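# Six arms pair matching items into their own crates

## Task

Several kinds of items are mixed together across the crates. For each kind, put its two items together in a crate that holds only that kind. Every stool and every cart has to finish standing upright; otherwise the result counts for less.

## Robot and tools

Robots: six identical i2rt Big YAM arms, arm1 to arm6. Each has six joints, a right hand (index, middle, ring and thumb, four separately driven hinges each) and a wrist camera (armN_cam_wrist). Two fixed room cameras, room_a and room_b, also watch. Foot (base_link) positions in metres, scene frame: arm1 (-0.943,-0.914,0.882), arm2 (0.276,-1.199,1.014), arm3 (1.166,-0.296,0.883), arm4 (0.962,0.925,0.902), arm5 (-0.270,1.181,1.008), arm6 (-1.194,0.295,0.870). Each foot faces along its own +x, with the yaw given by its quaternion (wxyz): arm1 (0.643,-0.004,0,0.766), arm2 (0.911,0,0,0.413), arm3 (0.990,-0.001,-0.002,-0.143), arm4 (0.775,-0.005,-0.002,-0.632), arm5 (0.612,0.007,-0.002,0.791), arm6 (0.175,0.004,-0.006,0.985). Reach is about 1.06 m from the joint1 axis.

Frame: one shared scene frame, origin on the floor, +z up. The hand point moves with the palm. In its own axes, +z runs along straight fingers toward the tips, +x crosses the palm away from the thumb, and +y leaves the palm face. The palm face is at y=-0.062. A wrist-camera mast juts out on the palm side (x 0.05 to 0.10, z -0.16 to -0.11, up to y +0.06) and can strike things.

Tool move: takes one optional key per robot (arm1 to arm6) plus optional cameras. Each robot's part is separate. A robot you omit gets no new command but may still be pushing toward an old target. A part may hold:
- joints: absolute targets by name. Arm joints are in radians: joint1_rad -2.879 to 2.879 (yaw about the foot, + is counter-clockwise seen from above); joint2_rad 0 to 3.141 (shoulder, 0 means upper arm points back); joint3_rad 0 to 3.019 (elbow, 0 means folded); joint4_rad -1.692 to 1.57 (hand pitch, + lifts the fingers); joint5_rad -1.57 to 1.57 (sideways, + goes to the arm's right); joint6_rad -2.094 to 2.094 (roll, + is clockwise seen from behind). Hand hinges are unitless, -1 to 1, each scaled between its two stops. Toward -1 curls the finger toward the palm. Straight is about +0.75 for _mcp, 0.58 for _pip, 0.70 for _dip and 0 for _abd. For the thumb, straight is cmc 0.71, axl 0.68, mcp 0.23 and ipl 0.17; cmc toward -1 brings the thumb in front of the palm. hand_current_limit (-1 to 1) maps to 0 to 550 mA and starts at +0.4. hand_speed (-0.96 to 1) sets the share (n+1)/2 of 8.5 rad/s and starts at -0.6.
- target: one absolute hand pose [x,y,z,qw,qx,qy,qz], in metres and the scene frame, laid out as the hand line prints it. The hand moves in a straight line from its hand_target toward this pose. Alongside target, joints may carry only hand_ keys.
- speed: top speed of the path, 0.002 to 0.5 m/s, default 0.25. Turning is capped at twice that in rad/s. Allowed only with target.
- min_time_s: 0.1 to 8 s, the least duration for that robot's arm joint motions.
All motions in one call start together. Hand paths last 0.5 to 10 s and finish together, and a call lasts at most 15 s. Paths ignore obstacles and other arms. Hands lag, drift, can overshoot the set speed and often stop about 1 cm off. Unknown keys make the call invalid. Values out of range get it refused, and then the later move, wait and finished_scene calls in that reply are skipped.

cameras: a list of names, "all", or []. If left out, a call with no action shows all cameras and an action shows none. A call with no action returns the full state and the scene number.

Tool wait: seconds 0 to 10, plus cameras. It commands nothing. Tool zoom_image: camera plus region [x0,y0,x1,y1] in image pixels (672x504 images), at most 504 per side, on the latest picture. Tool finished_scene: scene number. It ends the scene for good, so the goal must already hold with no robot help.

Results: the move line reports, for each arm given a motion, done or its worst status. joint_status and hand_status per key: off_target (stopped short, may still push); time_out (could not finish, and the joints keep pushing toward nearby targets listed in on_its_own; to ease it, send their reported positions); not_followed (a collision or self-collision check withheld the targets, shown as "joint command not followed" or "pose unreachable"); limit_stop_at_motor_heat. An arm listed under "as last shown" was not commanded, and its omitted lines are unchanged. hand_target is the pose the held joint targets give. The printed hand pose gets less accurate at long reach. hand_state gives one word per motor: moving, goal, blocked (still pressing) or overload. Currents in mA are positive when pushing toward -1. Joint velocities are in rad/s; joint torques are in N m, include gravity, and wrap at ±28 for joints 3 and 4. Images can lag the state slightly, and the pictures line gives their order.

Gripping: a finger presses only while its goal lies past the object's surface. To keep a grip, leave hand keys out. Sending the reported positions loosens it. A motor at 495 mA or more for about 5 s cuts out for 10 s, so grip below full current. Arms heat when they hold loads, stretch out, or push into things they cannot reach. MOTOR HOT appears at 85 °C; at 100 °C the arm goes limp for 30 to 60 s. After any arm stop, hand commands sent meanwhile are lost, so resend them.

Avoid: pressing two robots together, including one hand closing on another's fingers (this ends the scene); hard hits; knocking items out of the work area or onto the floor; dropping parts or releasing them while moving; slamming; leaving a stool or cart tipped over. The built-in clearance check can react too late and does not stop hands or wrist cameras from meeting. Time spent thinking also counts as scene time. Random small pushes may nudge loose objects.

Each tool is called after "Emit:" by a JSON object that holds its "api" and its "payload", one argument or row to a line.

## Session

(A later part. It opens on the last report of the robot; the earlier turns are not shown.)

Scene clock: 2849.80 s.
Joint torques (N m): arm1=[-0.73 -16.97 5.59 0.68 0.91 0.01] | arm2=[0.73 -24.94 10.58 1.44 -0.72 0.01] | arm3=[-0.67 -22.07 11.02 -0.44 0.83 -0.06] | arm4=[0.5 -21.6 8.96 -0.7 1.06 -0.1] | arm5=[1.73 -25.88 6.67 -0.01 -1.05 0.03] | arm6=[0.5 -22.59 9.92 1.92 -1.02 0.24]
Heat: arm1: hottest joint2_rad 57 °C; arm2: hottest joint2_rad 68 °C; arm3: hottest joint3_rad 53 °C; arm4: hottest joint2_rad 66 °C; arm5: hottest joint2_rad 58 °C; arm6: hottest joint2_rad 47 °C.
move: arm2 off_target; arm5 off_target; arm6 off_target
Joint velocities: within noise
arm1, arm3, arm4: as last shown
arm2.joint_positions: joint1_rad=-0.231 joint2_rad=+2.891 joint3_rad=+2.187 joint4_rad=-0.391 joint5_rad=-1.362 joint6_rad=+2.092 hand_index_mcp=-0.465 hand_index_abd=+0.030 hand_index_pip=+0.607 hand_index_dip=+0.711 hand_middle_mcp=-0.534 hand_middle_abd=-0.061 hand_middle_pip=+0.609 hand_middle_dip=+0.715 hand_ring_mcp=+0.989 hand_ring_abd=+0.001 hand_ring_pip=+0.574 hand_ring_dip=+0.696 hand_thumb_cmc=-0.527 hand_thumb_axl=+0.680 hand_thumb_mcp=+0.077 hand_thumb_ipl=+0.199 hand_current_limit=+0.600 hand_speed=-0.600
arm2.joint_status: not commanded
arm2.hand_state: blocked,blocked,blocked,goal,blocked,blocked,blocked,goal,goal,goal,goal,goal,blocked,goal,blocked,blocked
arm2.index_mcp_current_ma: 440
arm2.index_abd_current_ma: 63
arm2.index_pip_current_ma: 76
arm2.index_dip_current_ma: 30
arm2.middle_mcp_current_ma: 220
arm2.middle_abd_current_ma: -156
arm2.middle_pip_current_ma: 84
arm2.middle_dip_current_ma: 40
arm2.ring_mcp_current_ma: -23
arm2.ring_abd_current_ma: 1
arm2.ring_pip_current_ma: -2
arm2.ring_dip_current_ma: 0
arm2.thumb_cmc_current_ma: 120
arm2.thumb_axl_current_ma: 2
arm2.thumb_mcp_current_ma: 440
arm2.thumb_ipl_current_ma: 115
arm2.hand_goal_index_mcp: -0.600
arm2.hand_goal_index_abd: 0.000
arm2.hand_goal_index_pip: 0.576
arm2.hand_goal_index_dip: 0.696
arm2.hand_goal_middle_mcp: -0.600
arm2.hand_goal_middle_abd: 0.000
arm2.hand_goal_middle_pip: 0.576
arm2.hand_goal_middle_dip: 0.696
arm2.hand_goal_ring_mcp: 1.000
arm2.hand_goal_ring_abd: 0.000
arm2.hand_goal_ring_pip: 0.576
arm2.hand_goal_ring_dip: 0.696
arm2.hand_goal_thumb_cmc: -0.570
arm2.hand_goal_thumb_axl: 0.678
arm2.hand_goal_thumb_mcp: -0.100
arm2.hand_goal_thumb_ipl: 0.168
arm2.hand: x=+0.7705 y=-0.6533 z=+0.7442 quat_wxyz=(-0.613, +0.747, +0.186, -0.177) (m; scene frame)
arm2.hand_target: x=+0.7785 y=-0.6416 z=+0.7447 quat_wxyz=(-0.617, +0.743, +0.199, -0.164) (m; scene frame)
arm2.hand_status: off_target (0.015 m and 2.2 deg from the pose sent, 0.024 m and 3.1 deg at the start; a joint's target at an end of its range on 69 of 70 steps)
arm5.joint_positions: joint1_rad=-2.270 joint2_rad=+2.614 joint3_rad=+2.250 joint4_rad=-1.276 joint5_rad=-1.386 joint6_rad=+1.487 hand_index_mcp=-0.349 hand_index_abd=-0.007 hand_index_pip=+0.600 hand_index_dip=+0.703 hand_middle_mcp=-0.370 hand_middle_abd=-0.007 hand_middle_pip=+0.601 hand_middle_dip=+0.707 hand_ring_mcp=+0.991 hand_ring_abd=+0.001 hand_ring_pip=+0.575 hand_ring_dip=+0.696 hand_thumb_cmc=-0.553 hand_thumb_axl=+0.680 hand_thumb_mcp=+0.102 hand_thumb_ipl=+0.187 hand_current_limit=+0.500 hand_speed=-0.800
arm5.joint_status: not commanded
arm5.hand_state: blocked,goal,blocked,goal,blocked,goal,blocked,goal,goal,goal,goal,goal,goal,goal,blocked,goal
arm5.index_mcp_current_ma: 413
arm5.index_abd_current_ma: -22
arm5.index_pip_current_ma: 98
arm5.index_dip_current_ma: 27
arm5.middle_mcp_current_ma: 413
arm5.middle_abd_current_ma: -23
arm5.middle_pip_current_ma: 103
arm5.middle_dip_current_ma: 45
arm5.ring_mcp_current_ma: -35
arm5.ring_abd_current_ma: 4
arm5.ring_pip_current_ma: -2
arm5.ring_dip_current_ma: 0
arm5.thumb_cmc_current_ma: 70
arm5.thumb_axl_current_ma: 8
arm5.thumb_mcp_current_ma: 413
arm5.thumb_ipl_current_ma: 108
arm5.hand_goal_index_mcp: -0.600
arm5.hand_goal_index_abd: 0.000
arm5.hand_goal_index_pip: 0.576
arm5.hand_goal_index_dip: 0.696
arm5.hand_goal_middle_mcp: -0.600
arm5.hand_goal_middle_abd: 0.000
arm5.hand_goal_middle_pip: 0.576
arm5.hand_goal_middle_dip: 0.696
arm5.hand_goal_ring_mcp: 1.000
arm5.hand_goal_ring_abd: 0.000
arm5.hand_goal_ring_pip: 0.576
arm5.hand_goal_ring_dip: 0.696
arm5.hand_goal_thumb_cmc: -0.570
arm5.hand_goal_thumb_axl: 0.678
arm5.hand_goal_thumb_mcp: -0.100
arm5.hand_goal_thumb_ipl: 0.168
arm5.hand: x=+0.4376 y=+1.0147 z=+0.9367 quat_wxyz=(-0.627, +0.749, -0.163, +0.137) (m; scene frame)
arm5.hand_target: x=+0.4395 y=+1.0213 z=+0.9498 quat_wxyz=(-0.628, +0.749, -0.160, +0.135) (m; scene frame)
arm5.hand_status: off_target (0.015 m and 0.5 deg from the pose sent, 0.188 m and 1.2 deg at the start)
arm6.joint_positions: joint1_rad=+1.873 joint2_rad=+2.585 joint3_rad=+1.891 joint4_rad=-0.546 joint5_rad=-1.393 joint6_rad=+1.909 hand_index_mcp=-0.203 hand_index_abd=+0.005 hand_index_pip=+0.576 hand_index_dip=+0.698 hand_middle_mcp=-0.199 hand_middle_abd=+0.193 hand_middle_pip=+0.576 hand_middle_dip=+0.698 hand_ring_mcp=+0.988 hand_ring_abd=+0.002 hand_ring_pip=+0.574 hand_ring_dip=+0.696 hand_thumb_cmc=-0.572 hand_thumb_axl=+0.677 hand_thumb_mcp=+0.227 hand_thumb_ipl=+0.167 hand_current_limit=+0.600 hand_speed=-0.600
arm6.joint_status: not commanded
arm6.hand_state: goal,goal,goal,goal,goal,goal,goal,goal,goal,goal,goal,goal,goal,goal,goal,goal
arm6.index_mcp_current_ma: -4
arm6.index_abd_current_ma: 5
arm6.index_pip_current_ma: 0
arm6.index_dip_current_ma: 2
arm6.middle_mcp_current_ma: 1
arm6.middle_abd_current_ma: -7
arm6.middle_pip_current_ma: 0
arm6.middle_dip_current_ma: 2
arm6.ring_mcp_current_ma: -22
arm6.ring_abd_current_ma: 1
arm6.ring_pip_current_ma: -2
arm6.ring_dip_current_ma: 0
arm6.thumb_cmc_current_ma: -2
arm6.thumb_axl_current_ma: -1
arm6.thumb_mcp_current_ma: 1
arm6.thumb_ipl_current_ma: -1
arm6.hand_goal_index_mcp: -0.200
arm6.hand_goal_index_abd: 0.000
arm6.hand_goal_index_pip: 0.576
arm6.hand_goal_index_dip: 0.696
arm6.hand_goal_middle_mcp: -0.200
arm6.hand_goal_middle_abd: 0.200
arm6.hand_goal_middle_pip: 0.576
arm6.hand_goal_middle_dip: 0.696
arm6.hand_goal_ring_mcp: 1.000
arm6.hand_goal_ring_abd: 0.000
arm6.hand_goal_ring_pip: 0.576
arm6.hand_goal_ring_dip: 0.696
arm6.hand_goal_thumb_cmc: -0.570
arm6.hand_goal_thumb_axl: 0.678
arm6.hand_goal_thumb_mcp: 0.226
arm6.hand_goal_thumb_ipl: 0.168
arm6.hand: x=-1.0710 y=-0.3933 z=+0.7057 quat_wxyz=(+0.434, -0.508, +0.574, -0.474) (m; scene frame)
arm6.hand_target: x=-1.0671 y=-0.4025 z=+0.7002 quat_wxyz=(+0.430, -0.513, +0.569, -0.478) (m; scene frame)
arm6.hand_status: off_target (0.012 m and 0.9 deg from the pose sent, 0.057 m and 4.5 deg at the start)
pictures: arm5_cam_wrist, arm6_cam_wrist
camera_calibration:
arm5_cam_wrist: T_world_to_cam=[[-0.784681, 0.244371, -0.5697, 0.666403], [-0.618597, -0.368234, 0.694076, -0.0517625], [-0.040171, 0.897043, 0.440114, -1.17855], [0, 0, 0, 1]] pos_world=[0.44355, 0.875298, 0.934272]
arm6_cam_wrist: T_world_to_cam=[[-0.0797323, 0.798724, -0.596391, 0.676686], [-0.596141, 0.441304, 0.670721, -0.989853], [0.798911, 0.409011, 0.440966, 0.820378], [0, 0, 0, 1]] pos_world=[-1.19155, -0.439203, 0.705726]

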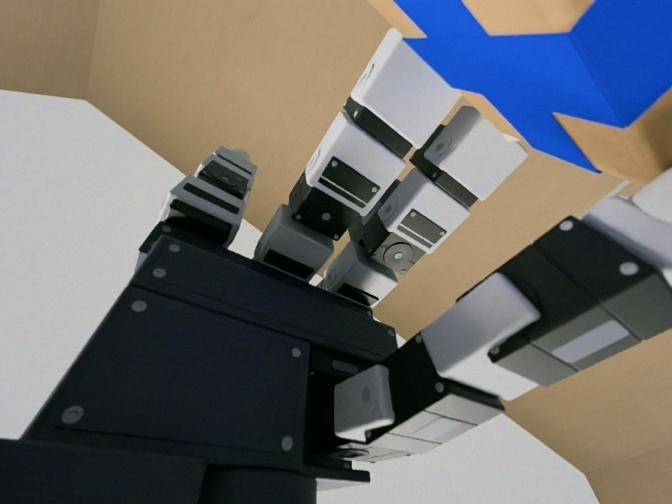

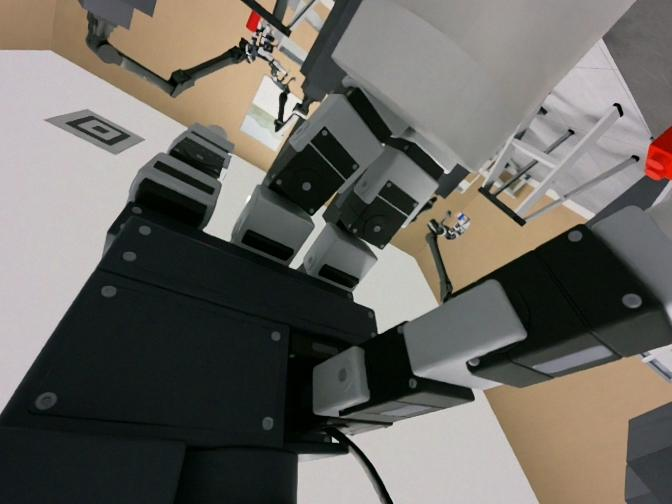

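Emit:
{"api": "move", "payload": {
  "arm2": {"target": [0.777, -0.643, 0.732, 0.620, -0.7430, -0.1944, 0.1620], "speed": 0.05},
  "arm5": {"joints": {"joint1_rad": -0.066}, "min_time_s": 7},
  "arm6": {"target": [-1.0445, -0.427, 0.69, 0.4301, -0.5127, 0.5692, -0.4776], "speed": 0.05},
  "cameras": ["arm6_cam_wrist", "arm2_cam_wrist", "room_b"]
}}

Emit:
{"api": "zoom_image", "payload": {
  "camera": "room_b",
  "region": [285, 240, 375, 315]
}}

Scene clock: 2892.17 s.
Joint torques (N m): arm1=[-0.85 -17.03 5.59 0.72 0.91 0.01] | arm2=[0.67 -23.82 10.21 1.69 -0.54 0] | arm3=[-1.26 -22.07 11 -0.43 0.82 -0.06] | arm4=[0.26 -21.95 8.94 -0.7 1.04 -0.1] | arm5=[-0.03 -25.93 6.74 0.05 -1.05 0.03] | arm6=[0.26 -23.12 10.59 2.22 -0.93 0.24]
Heat: arm1: hottest joint2_rad 57 °C; arm2: hottest joint2_rad 65 °C; arm3: hottest joint3_rad 53 °C; arm4: hottest joint2_rad 66 °C; arm5: hottest joint2_rad 62 °C; arm6: hottest joint2_rad 47 °C.
move: arm2 moving; arm5 done; arm6 moving
Joint velocities: arm1=[within noise] | arm2=[within noise] | arm3=[within noise] | arm4=[within noise] | arm5=[0.181 -0.024 0.007 0.007 -0.007 -0.051] | arm6=[within noise]
arm1, arm3, arm4: as last shown
arm2.joint_positions: joint1_rad=-0.231 joint2_rad=+2.899 joint3_rad=+2.200 joint4_rad=-0.384 joint5_rad=-1.366 joint6_rad=+2.092 hand_index_mcp=-0.466 hand_index_abd=+0.031 hand_index_pip=+0.607 hand_index_dip=+0.711 hand_middle_mcp=-0.537 hand_middle_abd=-0.061 hand_middle_pip=+0.609 hand_middle_dip=+0.715 hand_ring_mcp=+0.989 hand_ring_abd=+0.001 hand_ring_pip=+0.574 hand_ring_dip=+0.696 hand_thumb_cmc=-0.524 hand_thumb_axl=+0.680 hand_thumb_mcp=+0.077 hand_thumb_ipl=+0.201 hand_current_limit=+0.600 hand_speed=-0.600
arm2.joint_status: not commanded
arm2.hand_state: blocked,blocked,blocked,goal,blocked,blocked,blocked,goal,goal,goal,goal,goal,blocked,goal,blocked,blocked
arm2.index_mcp_current_ma: 440
arm2.index_abd_current_ma: 65
arm2.index_pip_current_ma: 76
arm2.index_dip_current_ma: 30
arm2.middle_mcp_current_ma: 207
arm2.middle_abd_current_ma: -156
arm2.middle_pip_current_ma: 84
arm2.middle_dip_current_ma: 40
arm2.ring_mcp_current_ma: -23
arm2.ring_abd_current_ma: 1
arm2.ring_pip_current_ma: -2
arm2.ring_dip_current_ma: 0
arm2.thumb_cmc_current_ma: 131
arm2.thumb_axl_current_ma: 2
arm2.thumb_mcp_current_ma: 440
arm2.thumb_ipl_current_ma: 122
arm2.hand_goal_index_mcp: -0.600
arm2.hand_goal_index_abd: 0.000
arm2.hand_goal_index_pip: 0.576
arm2.hand_goal_index_dip: 0.696
arm2.hand_goal_middle_mcp: -0.600
arm2.hand_goal_middle_abd: 0.000
arm2.hand_goal_middle_pip: 0.576
arm2.hand_goal_middle_dip: 0.696
arm2.hand_goal_ring_mcp: 1.000
arm2.hand_goal_ring_abd: 0.000
arm2.hand_goal_ring_pip: 0.576
arm2.hand_goal_ring_dip: 0.696
arm2.hand_goal_thumb_cmc: -0.570
arm2.hand_goal_thumb_axl: 0.678
arm2.hand_goal_thumb_mcp: -0.100
arm2.hand_goal_thumb_ipl: 0.168
arm2.hand: x=+0.7729 y=-0.6510 z=+0.7436 quat_wxyz=(-0.616, +0.744, +0.190, -0.174) (m; scene frame)
arm2.hand_target: x=+0.7765 y=-0.6437 z=+0.7327 quat_wxyz=(-0.617, +0.743, +0.199, -0.164) (m; scene frame)
arm2.hand_status: moving (0.015 m and 1.5 deg from the pose sent, 0.017 m and 2.2 deg at the start; a joint's target at an end of its range on 34 of 34 steps)
arm5.joint_positions: joint1_rad=-0.059 joint2_rad=+2.614 joint3_rad=+2.250 joint4_rad=-1.276 joint5_rad=-1.386 joint6_rad=+1.487 hand_index_mcp=-0.350 hand_index_abd=-0.007 hand_index_pip=+0.600 hand_index_dip=+0.703 hand_middle_mcp=-0.372 hand_middle_abd=-0.007 hand_middle_pip=+0.602 hand_middle_dip=+0.708 hand_ring_mcp=+0.991 hand_ring_abd=+0.001 hand_ring_pip=+0.575 hand_ring_dip=+0.696 hand_thumb_cmc=-0.552 hand_thumb_axl=+0.680 hand_thumb_mcp=+0.102 hand_thumb_ipl=+0.188 hand_current_limit=+0.500 hand_speed=-0.800
arm5.joint_status: all done
arm5.hand_state: blocked,goal,blocked,goal,blocked,goal,blocked,goal,goal,goal,goal,goal,goal,goal,blocked,blocked
arm5.index_mcp_current_ma: 413
arm5.index_abd_current_ma: -24
arm5.index_pip_current_ma: 100
arm5.index_dip_current_ma: 28
arm5.middle_mcp_current_ma: 413
arm5.middle_abd_current_ma: -25
arm5.middle_pip_current_ma: 107
arm5.middle_dip_current_ma: 47
arm5.ring_mcp_current_ma: -35
arm5.ring_abd_current_ma: 4
arm5.ring_pip_current_ma: -2
arm5.ring_dip_current_ma: 0
arm5.thumb_cmc_current_ma: 76
arm5.thumb_axl_current_ma: 8
arm5.thumb_mcp_current_ma: 412
arm5.thumb_ipl_current_ma: 112
arm5.hand_goal_index_mcp: -0.600
arm5.hand_goal_index_abd: 0.000
arm5.hand_goal_index_pip: 0.576
arm5.hand_goal_index_dip: 0.696
arm5.hand_goal_middle_mcp: -0.600
arm5.hand_goal_middle_abd: 0.000
arm5.hand_goal_middle_pip: 0.576
arm5.hand_goal_middle_dip: 0.696
arm5.hand_goal_ring_mcp: 1.000
arm5.hand_goal_ring_abd: 0.000
arm5.hand_goal_ring_pip: 0.576
arm5.hand_goal_ring_dip: 0.696
arm5.hand_goal_thumb_cmc: -0.570
arm5.hand_goal_thumb_axl: 0.678
arm5.hand_goal_thumb_mcp: -0.100
arm5.hand_goal_thumb_ipl: 0.168
arm5.hand: x=-0.5599 y=+1.8497 z=+0.9557 quat_wxyz=(-0.412, +0.476, +0.602, -0.492) (m; scene frame)
arm5.hand_target: x=-0.5555 y=+1.8517 z=+0.9688 quat_wxyz=(-0.414, +0.478, +0.600, -0.490) (m; scene frame)
arm5.hand_status: not commanded
arm6.joint_positions: joint1_rad=+1.909 joint2_rad=+2.642 joint3_rad=+1.969 joint4_rad=-0.415 joint5_rad=-1.380 joint6_rad=+2.069 hand_index_mcp=-0.203 hand_index_abd=+0.005 hand_index_pip=+0.576 hand_index_dip=+0.698 hand_middle_mcp=-0.199 hand_middle_abd=+0.193 hand_middle_pip=+0.576 hand_middle_dip=+0.698 hand_ring_mcp=+0.988 hand_ring_abd=+0.002 hand_ring_pip=+0.574 hand_ring_dip=+0.696 hand_thumb_cmc=-0.572 hand_thumb_axl=+0.677 hand_thumb_mcp=+0.227 hand_thumb_ipl=+0.167 hand_current_limit=+0.600 hand_speed=-0.600
arm6.joint_status: not commanded
arm6.hand_state: goal,goal,goal,goal,goal,goal,goal,goal,goal,goal,goal,goal,goal,goal,goal,goal
arm6.index_mcp_current_ma: -4
arm6.index_abd_current_ma: 5
arm6.index_pip_current_ma: 0
arm6.index_dip_current_ma: 2
arm6.middle_mcp_current_ma: 1
arm6.middle_abd_current_ma: -7
arm6.middle_pip_current_ma: 0
arm6.middle_dip_current_ma: 2
arm6.ring_mcp_current_ma: -22
arm6.ring_abd_current_ma: 1
arm6.ring_pip_current_ma: -2
arm6.ring_dip_current_ma: 0
arm6.thumb_cmc_current_ma: -2
arm6.thumb_axl_current_ma: -1
arm6.thumb_mcp_current_ma: 1
arm6.thumb_ipl_current_ma: -1
arm6.hand_goal_index_mcp: -0.200
arm6.hand_goal_index_abd: 0.000
arm6.hand_goal_index_pip: 0.576
arm6.hand_goal_index_dip: 0.696
arm6.hand_goal_middle_mcp: -0.200
arm6.hand_goal_middle_abd: 0.200
arm6.hand_goal_middle_pip: 0.576
arm6.hand_goal_middle_dip: 0.696
arm6.hand_goal_ring_mcp: 1.000
arm6.hand_goal_ring_abd: 0.000
arm6.hand_goal_ring_pip: 0.576
arm6.hand_goal_ring_dip: 0.696
arm6.hand_goal_thumb_cmc: -0.570
arm6.hand_goal_thumb_axl: 0.678
arm6.hand_goal_thumb_mcp: 0.226
arm6.hand_goal_thumb_ipl: 0.168
arm6.hand: x=-1.0464 y=-0.4157 z=+0.6951 quat_wxyz=(+0.436, -0.508, +0.574, -0.472) (m; scene frame)
arm6.hand_target: x=-1.0446 y=-0.4265 z=+0.6904 quat_wxyz=(+0.430, -0.513, +0.569, -0.478) (m; scene frame)
arm6.hand_status: moving (0.013 m and 1.2 deg from the pose sent, 0.046 m and 0.9 deg at the start)
pictures: arm2_cam_wrist, arm6_cam_wrist, room_b
camera_calibration:
arm2_cam_wrist: T_world_to_cam=[[-0.62691, -0.518025, -0.581923, 0.607914], [0.00273206, -0.748382, 0.663262, -1.03434], [-0.779087, 0.414216, 0.470583, 0.647646], [0, 0, 0, 1]] pos_world=[0.888506, -0.727431, 0.735025]
arm6_cam_wrist: T_world_to_cam=[[-0.0829669, 0.801378, -0.592376, 0.685022], [-0.59753, 0.435716, 0.673134, -0.963647], [0.797543, 0.40981, 0.442698, 0.812343], [0, 0, 0, 1]] pos_world=[-1.16685, -0.461992, 0.694832]

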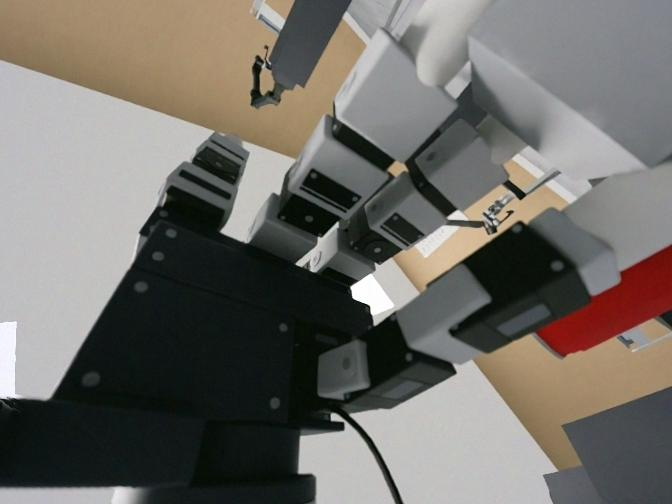

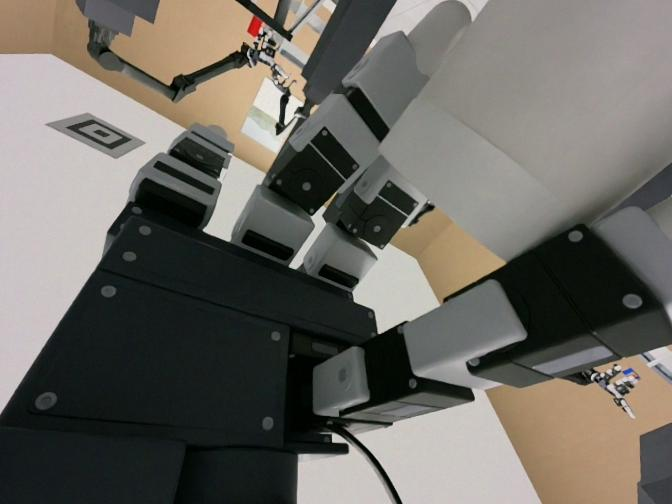

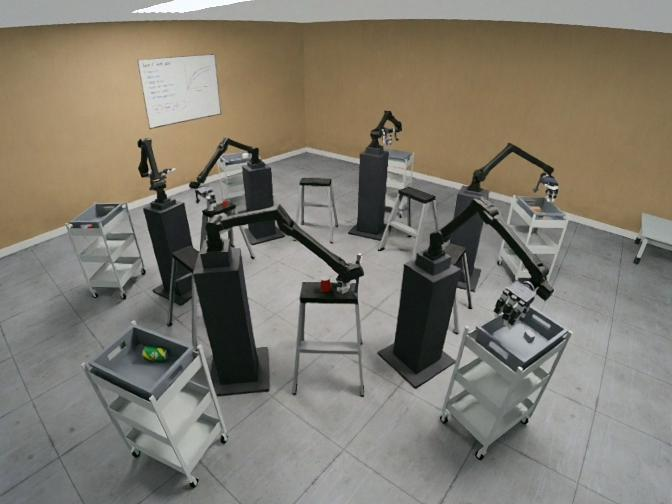

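Scaled by 5.600.

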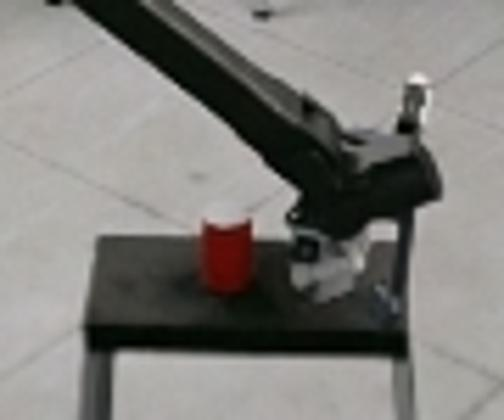

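Emit:
{"api": "move", "payload": {
  "arm2": {"joints": {"hand_index_mcp": -0.38, "hand_middle_mcp": -0.46, "hand_thumb_mcp": 0.14, "hand_speed": -0.92}},
  "arm5": {"target": [-0.530, 1.796, 0.80, -0.4138, 0.4778, 0.6001, -0.4897], "speed": 0.1},
  "arm6": {"joints": {"hand_index_mcp": -0.57, "hand_middle_mcp": -0.57, "hand_thumb_mcp": -0.07}},
  "cameras": ["arm6_cam_wrist", "arm2_cam_wrist", "arm5_cam_wrist"]
}}

Scene clock: 2905.00 s.
Joint torques (N m): arm1=[-0.79 -17.08 5.59 0.68 0.91 0.01] | arm2=[0.56 -24.82 10.1 1.37 -0.63 -0.01] | arm3=[-1.14 -22.24 11.17 -0.42 0.81 -0.07] | arm4=[0.32 -21.71 9.03 -0.68 1.08 -0.1] | arm5=[0.38 -22.42 5.61 0.34 -0.99 -0.13] | arm6=[0.21 -23.18 10.61 2.19 -0.91 0.23]
Heat: arm1: hottest joint2_rad 57 °C; arm2: hottest joint2_rad 67 °C; arm3: hottest joint3_rad 53 °C; arm4: hottest joint2_rad 67 °C; arm5: hottest joint2_rad 62 °C; arm6: hottest joint2_rad 48 °C.
move: arm2 off_target; arm5 done; arm6 off_target
Joint velocities: within noise
arm1, arm3: as last shown
arm2.joint_positions: joint1_rad=-0.231 joint2_rad=+2.910 joint3_rad=+2.202 joint4_rad=-0.377 joint5_rad=-1.364 joint6_rad=+2.092 hand_index_mcp=-0.402 hand_index_abd=+0.002 hand_index_pip=+0.573 hand_index_dip=+0.696 hand_middle_mcp=-0.459 hand_middle_abd=-0.012 hand_middle_pip=+0.579 hand_middle_dip=+0.699 hand_ring_mcp=+0.988 hand_ring_abd=+0.001 hand_ring_pip=+0.574 hand_ring_dip=+0.696 hand_thumb_cmc=-0.568 hand_thumb_axl=+0.680 hand_thumb_mcp=+0.138 hand_thumb_ipl=+0.170 hand_current_limit=+0.600 hand_speed=-0.920
arm2.joint_status: hand_index_mcp off_target (ended at -0.402, target -0.380); the others done
arm2.hand_state: blocked,goal,goal,goal,goal,goal,goal,goal,goal,goal,goal,goal,goal,goal,goal,goal
arm2.index_mcp_current_ma: -52
arm2.index_abd_current_ma: 1
arm2.index_pip_current_ma: -3
arm2.index_dip_current_ma: 0
arm2.middle_mcp_current_ma: 1
arm2.middle_abd_current_ma: -19
arm2.middle_pip_current_ma: 4
arm2.middle_dip_current_ma: 4
arm2.ring_mcp_current_ma: -24
arm2.ring_abd_current_ma: 1
arm2.ring_pip_current_ma: -2
arm2.ring_dip_current_ma: 0
arm2.thumb_cmc_current_ma: 2
arm2.thumb_axl_current_ma: 2
arm2.thumb_mcp_current_ma: -4
arm2.thumb_ipl_current_ma: 3
arm2.hand_goal_index_mcp: -0.380
arm2.hand_goal_index_abd: 0.000
arm2.hand_goal_index_pip: 0.576
arm2.hand_goal_index_dip: 0.696
arm2.hand_goal_middle_mcp: -0.460
arm2.hand_goal_middle_abd: 0.000
arm2.hand_goal_middle_pip: 0.576
arm2.hand_goal_middle_dip: 0.696
arm2.hand_goal_ring_mcp: 1.000
arm2.hand_goal_ring_abd: 0.000
arm2.hand_goal_ring_pip: 0.576
arm2.hand_goal_ring_dip: 0.696
arm2.hand_goal_thumb_cmc: -0.570
arm2.hand_goal_thumb_axl: 0.678
arm2.hand_goal_thumb_mcp: 0.140
arm2.hand_goal_thumb_ipl: 0.168
arm2.hand: x=+0.7713 y=-0.6524 z=+0.7365 quat_wxyz=(-0.615, +0.745, +0.189, -0.174) (m; scene frame)
arm2.hand_target: x=+0.7765 y=-0.6437 z=+0.7326 quat_wxyz=(-0.617, +0.743, +0.199, -0.164) (m; scene frame)
arm2.hand_status: not commanded
arm4.joint_positions: joint1_rad=+2.098 joint2_rad=+2.301 joint3_rad=+1.940 joint4_rad=-1.619 joint5_rad=+1.392 joint6_rad=-1.169 hand_index_mcp=-0.210 hand_index_abd=+0.001 hand_index_pip=+0.578 hand_index_dip=+0.699 hand_middle_mcp=-0.208 hand_middle_abd=-0.003 hand_middle_pip=+0.578 hand_middle_dip=+0.699 hand_ring_mcp=+0.991 hand_ring_abd=-0.001 hand_ring_pip=+0.576 hand_ring_dip=+0.696 hand_thumb_cmc=-0.568 hand_thumb_axl=+0.676 hand_thumb_mcp=+0.223 hand_thumb_ipl=+0.170 hand_current_limit=+0.400 hand_speed=-0.850
arm4.joint_status: not commanded
arm4.hand_state: goal,goal,goal,goal,goal,goal,goal,goal,goal,goal,goal,goal,goal,goal,goal,goal
arm4.index_mcp_current_ma: -10
arm4.index_abd_current_ma: 0
arm4.index_pip_current_ma: 1
arm4.index_dip_current_ma: 2
arm4.middle_mcp_current_ma: -8
arm4.middle_abd_current_ma: -1
arm4.middle_pip_current_ma: 1
arm4.middle_dip_current_ma: 2
arm4.ring_mcp_current_ma: -9
arm4.ring_abd_current_ma: 0
arm4.ring_pip_current_ma: 0
arm4.ring_dip_current_ma: 0
arm4.thumb_cmc_current_ma: 1
arm4.thumb_axl_current_ma: -1
arm4.thumb_mcp_current_ma: -2
arm4.thumb_ipl_current_ma: 1
arm4.hand_goal_index_mcp: -0.200
arm4.hand_goal_index_abd: 0.000
arm4.hand_goal_index_pip: 0.576
arm4.hand_goal_index_dip: 0.696
arm4.hand_goal_middle_mcp: -0.200
arm4.hand_goal_middle_abd: 0.000
arm4.hand_goal_middle_pip: 0.576
arm4.hand_goal_middle_dip: 0.696
arm4.hand_goal_ring_mcp: 1.000
arm4.hand_goal_ring_abd: 0.000
arm4.hand_goal_ring_pip: 0.576
arm4.hand_goal_ring_dip: 0.696
arm4.hand_goal_thumb_cmc: -0.570
arm4.hand_goal_thumb_axl: 0.678
arm4.hand_goal_thumb_mcp: 0.226
arm4.hand_goal_thumb_ipl: 0.168
arm4.hand: x=+1.5619 y=+1.2494 z=+0.9479 quat_wxyz=(+0.202, -0.254, +0.717, -0.617) (m; scene frame)
arm4.hand_target: x=+1.5706 y=+1.2478 z=+0.9601 quat_wxyz=(+0.204, -0.247, +0.720, -0.616) (m; scene frame)
arm4.hand_status: not commanded
arm5.joint_positions: joint1_rad=-0.080 joint2_rad=+2.726 joint3_rad=+2.027 joint4_rad=-1.051 joint5_rad=-1.382 joint6_rad=+1.379 hand_index_mcp=-0.350 hand_index_abd=-0.007 hand_index_pip=+0.600 hand_index_dip=+0.703 hand_middle_mcp=-0.372 hand_middle_abd=-0.008 hand_middle_pip=+0.602 hand_middle_dip=+0.708 hand_ring_mcp=+0.991 hand_ring_abd=+0.001 hand_ring_pip=+0.575 hand_ring_dip=+0.696 hand_thumb_cmc=-0.552 hand_thumb_axl=+0.680 hand_thumb_mcp=+0.102 hand_thumb_ipl=+0.188 hand_current_limit=+0.500 hand_speed=-0.800
arm5.joint_status: not commanded
arm5.hand_state: blocked,goal,blocked,goal,blocked,goal,blocked,goal,goal,goal,goal,goal,goal,goal,blocked,blocked
arm5.index_mcp_current_ma: 413
arm5.index_abd_current_ma: -24
arm5.index_pip_current_ma: 100
arm5.index_dip_current_ma: 28
arm5.middle_mcp_current_ma: 413
arm5.middle_abd_current_ma: -25
arm5.middle_pip_current_ma: 108
arm5.middle_dip_current_ma: 47
arm5.ring_mcp_current_ma: -35
arm5.ring_abd_current_ma: 4
arm5.ring_pip_current_ma: -2
arm5.ring_dip_current_ma: 0
arm5.thumb_cmc_current_ma: 76
arm5.thumb_axl_current_ma: 8
arm5.thumb_mcp_current_ma: 412
arm5.thumb_ipl_current_ma: 112
arm5.hand_goal_index_mcp: -0.600
arm5.hand_goal_index_abd: 0.000
arm5.hand_goal_index_pip: 0.576
arm5.hand_goal_index_dip: 0.696
arm5.hand_goal_middle_mcp: -0.600
arm5.hand_goal_middle_abd: 0.000
arm5.hand_goal_middle_pip: 0.576
arm5.hand_goal_middle_dip: 0.696
arm5.hand_goal_ring_mcp: 1.000
arm5.hand_goal_ring_abd: 0.000
arm5.hand_goal_ring_pip: 0.576
arm5.hand_goal_ring_dip: 0.696
arm5.hand_goal_thumb_cmc: -0.570
arm5.hand_goal_thumb_axl: 0.678
arm5.hand_goal_thumb_mcp: -0.100
arm5.hand_goal_thumb_ipl: 0.168
arm5.hand: x=-0.5357 y=+1.7946 z=+0.8047 quat_wxyz=(-0.410, +0.477, +0.601, -0.493) (m; scene frame)
arm5.hand_target: x=-0.5299 y=+1.7959 z=+0.8000 quat_wxyz=(-0.414, +0.478, +0.600, -0.490) (m; scene frame)
arm5.hand_status: done (0.007 m and 0.6 deg from the pose sent, 0.167 m and 0.5 deg at the start)
arm6.joint_positions: joint1_rad=+1.909 joint2_rad=+2.642 joint3_rad=+1.969 joint4_rad=-0.415 joint5_rad=-1.380 joint6_rad=+2.070 hand_index_mcp=-0.363 hand_index_abd=+0.005 hand_index_pip=+0.598 hand_index_dip=+0.698 hand_middle_mcp=-0.361 hand_middle_abd=+0.193 hand_middle_pip=+0.599 hand_middle_dip=+0.703 hand_ring_mcp=+0.988 hand_ring_abd=+0.002 hand_ring_pip=+0.574 hand_ring_dip=+0.696 hand_thumb_cmc=-0.572 hand_thumb_axl=+0.671 hand_thumb_mcp=+0.112 hand_thumb_ipl=+0.177 hand_current_limit=+0.600 hand_speed=-0.600
arm6.joint_status: hand_index_mcp off_target (ended at -0.363, target -0.570); hand_middle_mcp off_target (ended at -0.361, target -0.570); hand_thumb_mcp off_target (ended at +0.112, target -0.070)
arm6.hand_state: blocked,goal,blocked,goal,blocked,goal,blocked,goal,goal,goal,goal,goal,goal,goal,blocked,goal
arm6.index_mcp_current_ma: 440
arm6.index_abd_current_ma: 5
arm6.index_pip_current_ma: 44
arm6.index_dip_current_ma: 1
arm6.middle_mcp_current_ma: 440
arm6.middle_abd_current_ma: -7
arm6.middle_pip_current_ma: 45
arm6.middle_dip_current_ma: 10
arm6.ring_mcp_current_ma: -22
arm6.ring_abd_current_ma: 1
arm6.ring_pip_current_ma: -2
arm6.ring_dip_current_ma: 0
arm6.thumb_cmc_current_ma: -2
arm6.thumb_axl_current_ma: -12
arm6.thumb_mcp_current_ma: 440
arm6.thumb_ipl_current_ma: 19
arm6.hand_goal_index_mcp: -0.570
arm6.hand_goal_index_abd: 0.000
arm6.hand_goal_index_pip: 0.576
arm6.hand_goal_index_dip: 0.696
arm6.hand_goal_middle_mcp: -0.570
arm6.hand_goal_middle_abd: 0.200
arm6.hand_goal_middle_pip: 0.576
arm6.hand_goal_middle_dip: 0.696
arm6.hand_goal_ring_mcp: 1.000
arm6.hand_goal_ring_abd: 0.000
arm6.hand_goal_ring_pip: 0.576
arm6.hand_goal_ring_dip: 0.696
arm6.hand_goal_thumb_cmc: -0.570
arm6.hand_goal_thumb_axl: 0.678
arm6.hand_goal_thumb_mcp: -0.070
arm6.hand_goal_thumb_ipl: 0.168
arm6.hand: x=-1.0464 y=-0.4157 z=+0.6951 quat_wxyz=(+0.436, -0.508, +0.574, -0.472) (m; scene frame)
arm6.hand_target: x=-1.0446 y=-0.4264 z=+0.6904 quat_wxyz=(+0.430, -0.513, +0.569, -0.478) (m; scene frame)
arm6.hand_status: not commanded
pictures: arm2_cam_wrist, arm5_cam_wrist, arm6_cam_wrist
camera_calibration:
arm2_cam_wrist: T_world_to_cam=[[-0.627627, -0.518996, -0.580282, 0.600736], [0.00195717, -0.746421, 0.665471, -1.03045], [-0.778511, 0.416532, 0.46949, 0.652203], [0, 0, 0, 1]] pos_world=[0.886803, -0.729036, 0.728131]
arm5_cam_wrist: T_world_to_cam=[[0.270864, -0.762459, -0.587613, 2.02357], [0.66619, -0.292157, 0.686174, 0.282993], [-0.694855, -0.577322, 0.428808, 0.44518], [0, 0, 0, 1]] pos_world=[-0.427303, 1.88258, 0.803996]
arm6_cam_wrist: T_world_to_cam=[[-0.0828155, 0.801625, -0.592064, 0.685017], [-0.597516, 0.435531, 0.673266, -0.963851], [0.797569, 0.409524, 0.442915, 0.81205], [0, 0, 0, 1]] pos_world=[-1.16685, -0.461894, 0.694833]

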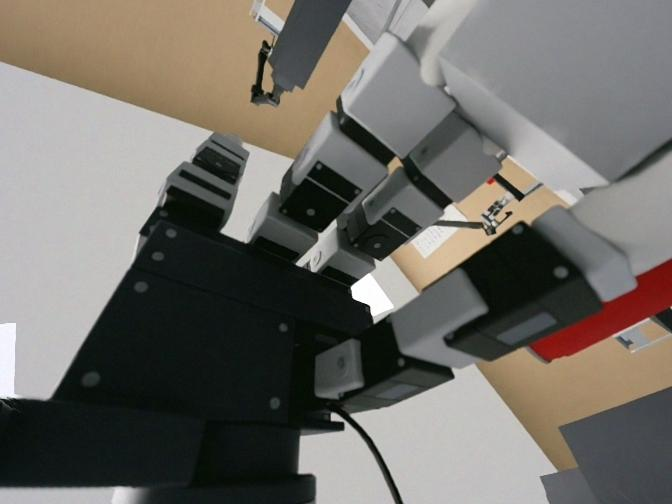

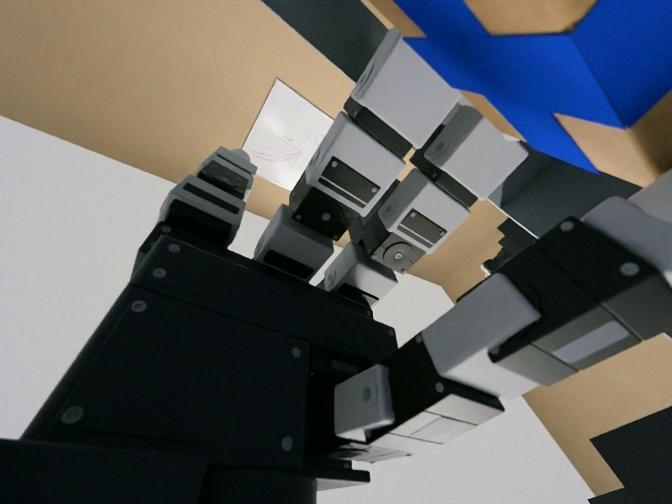

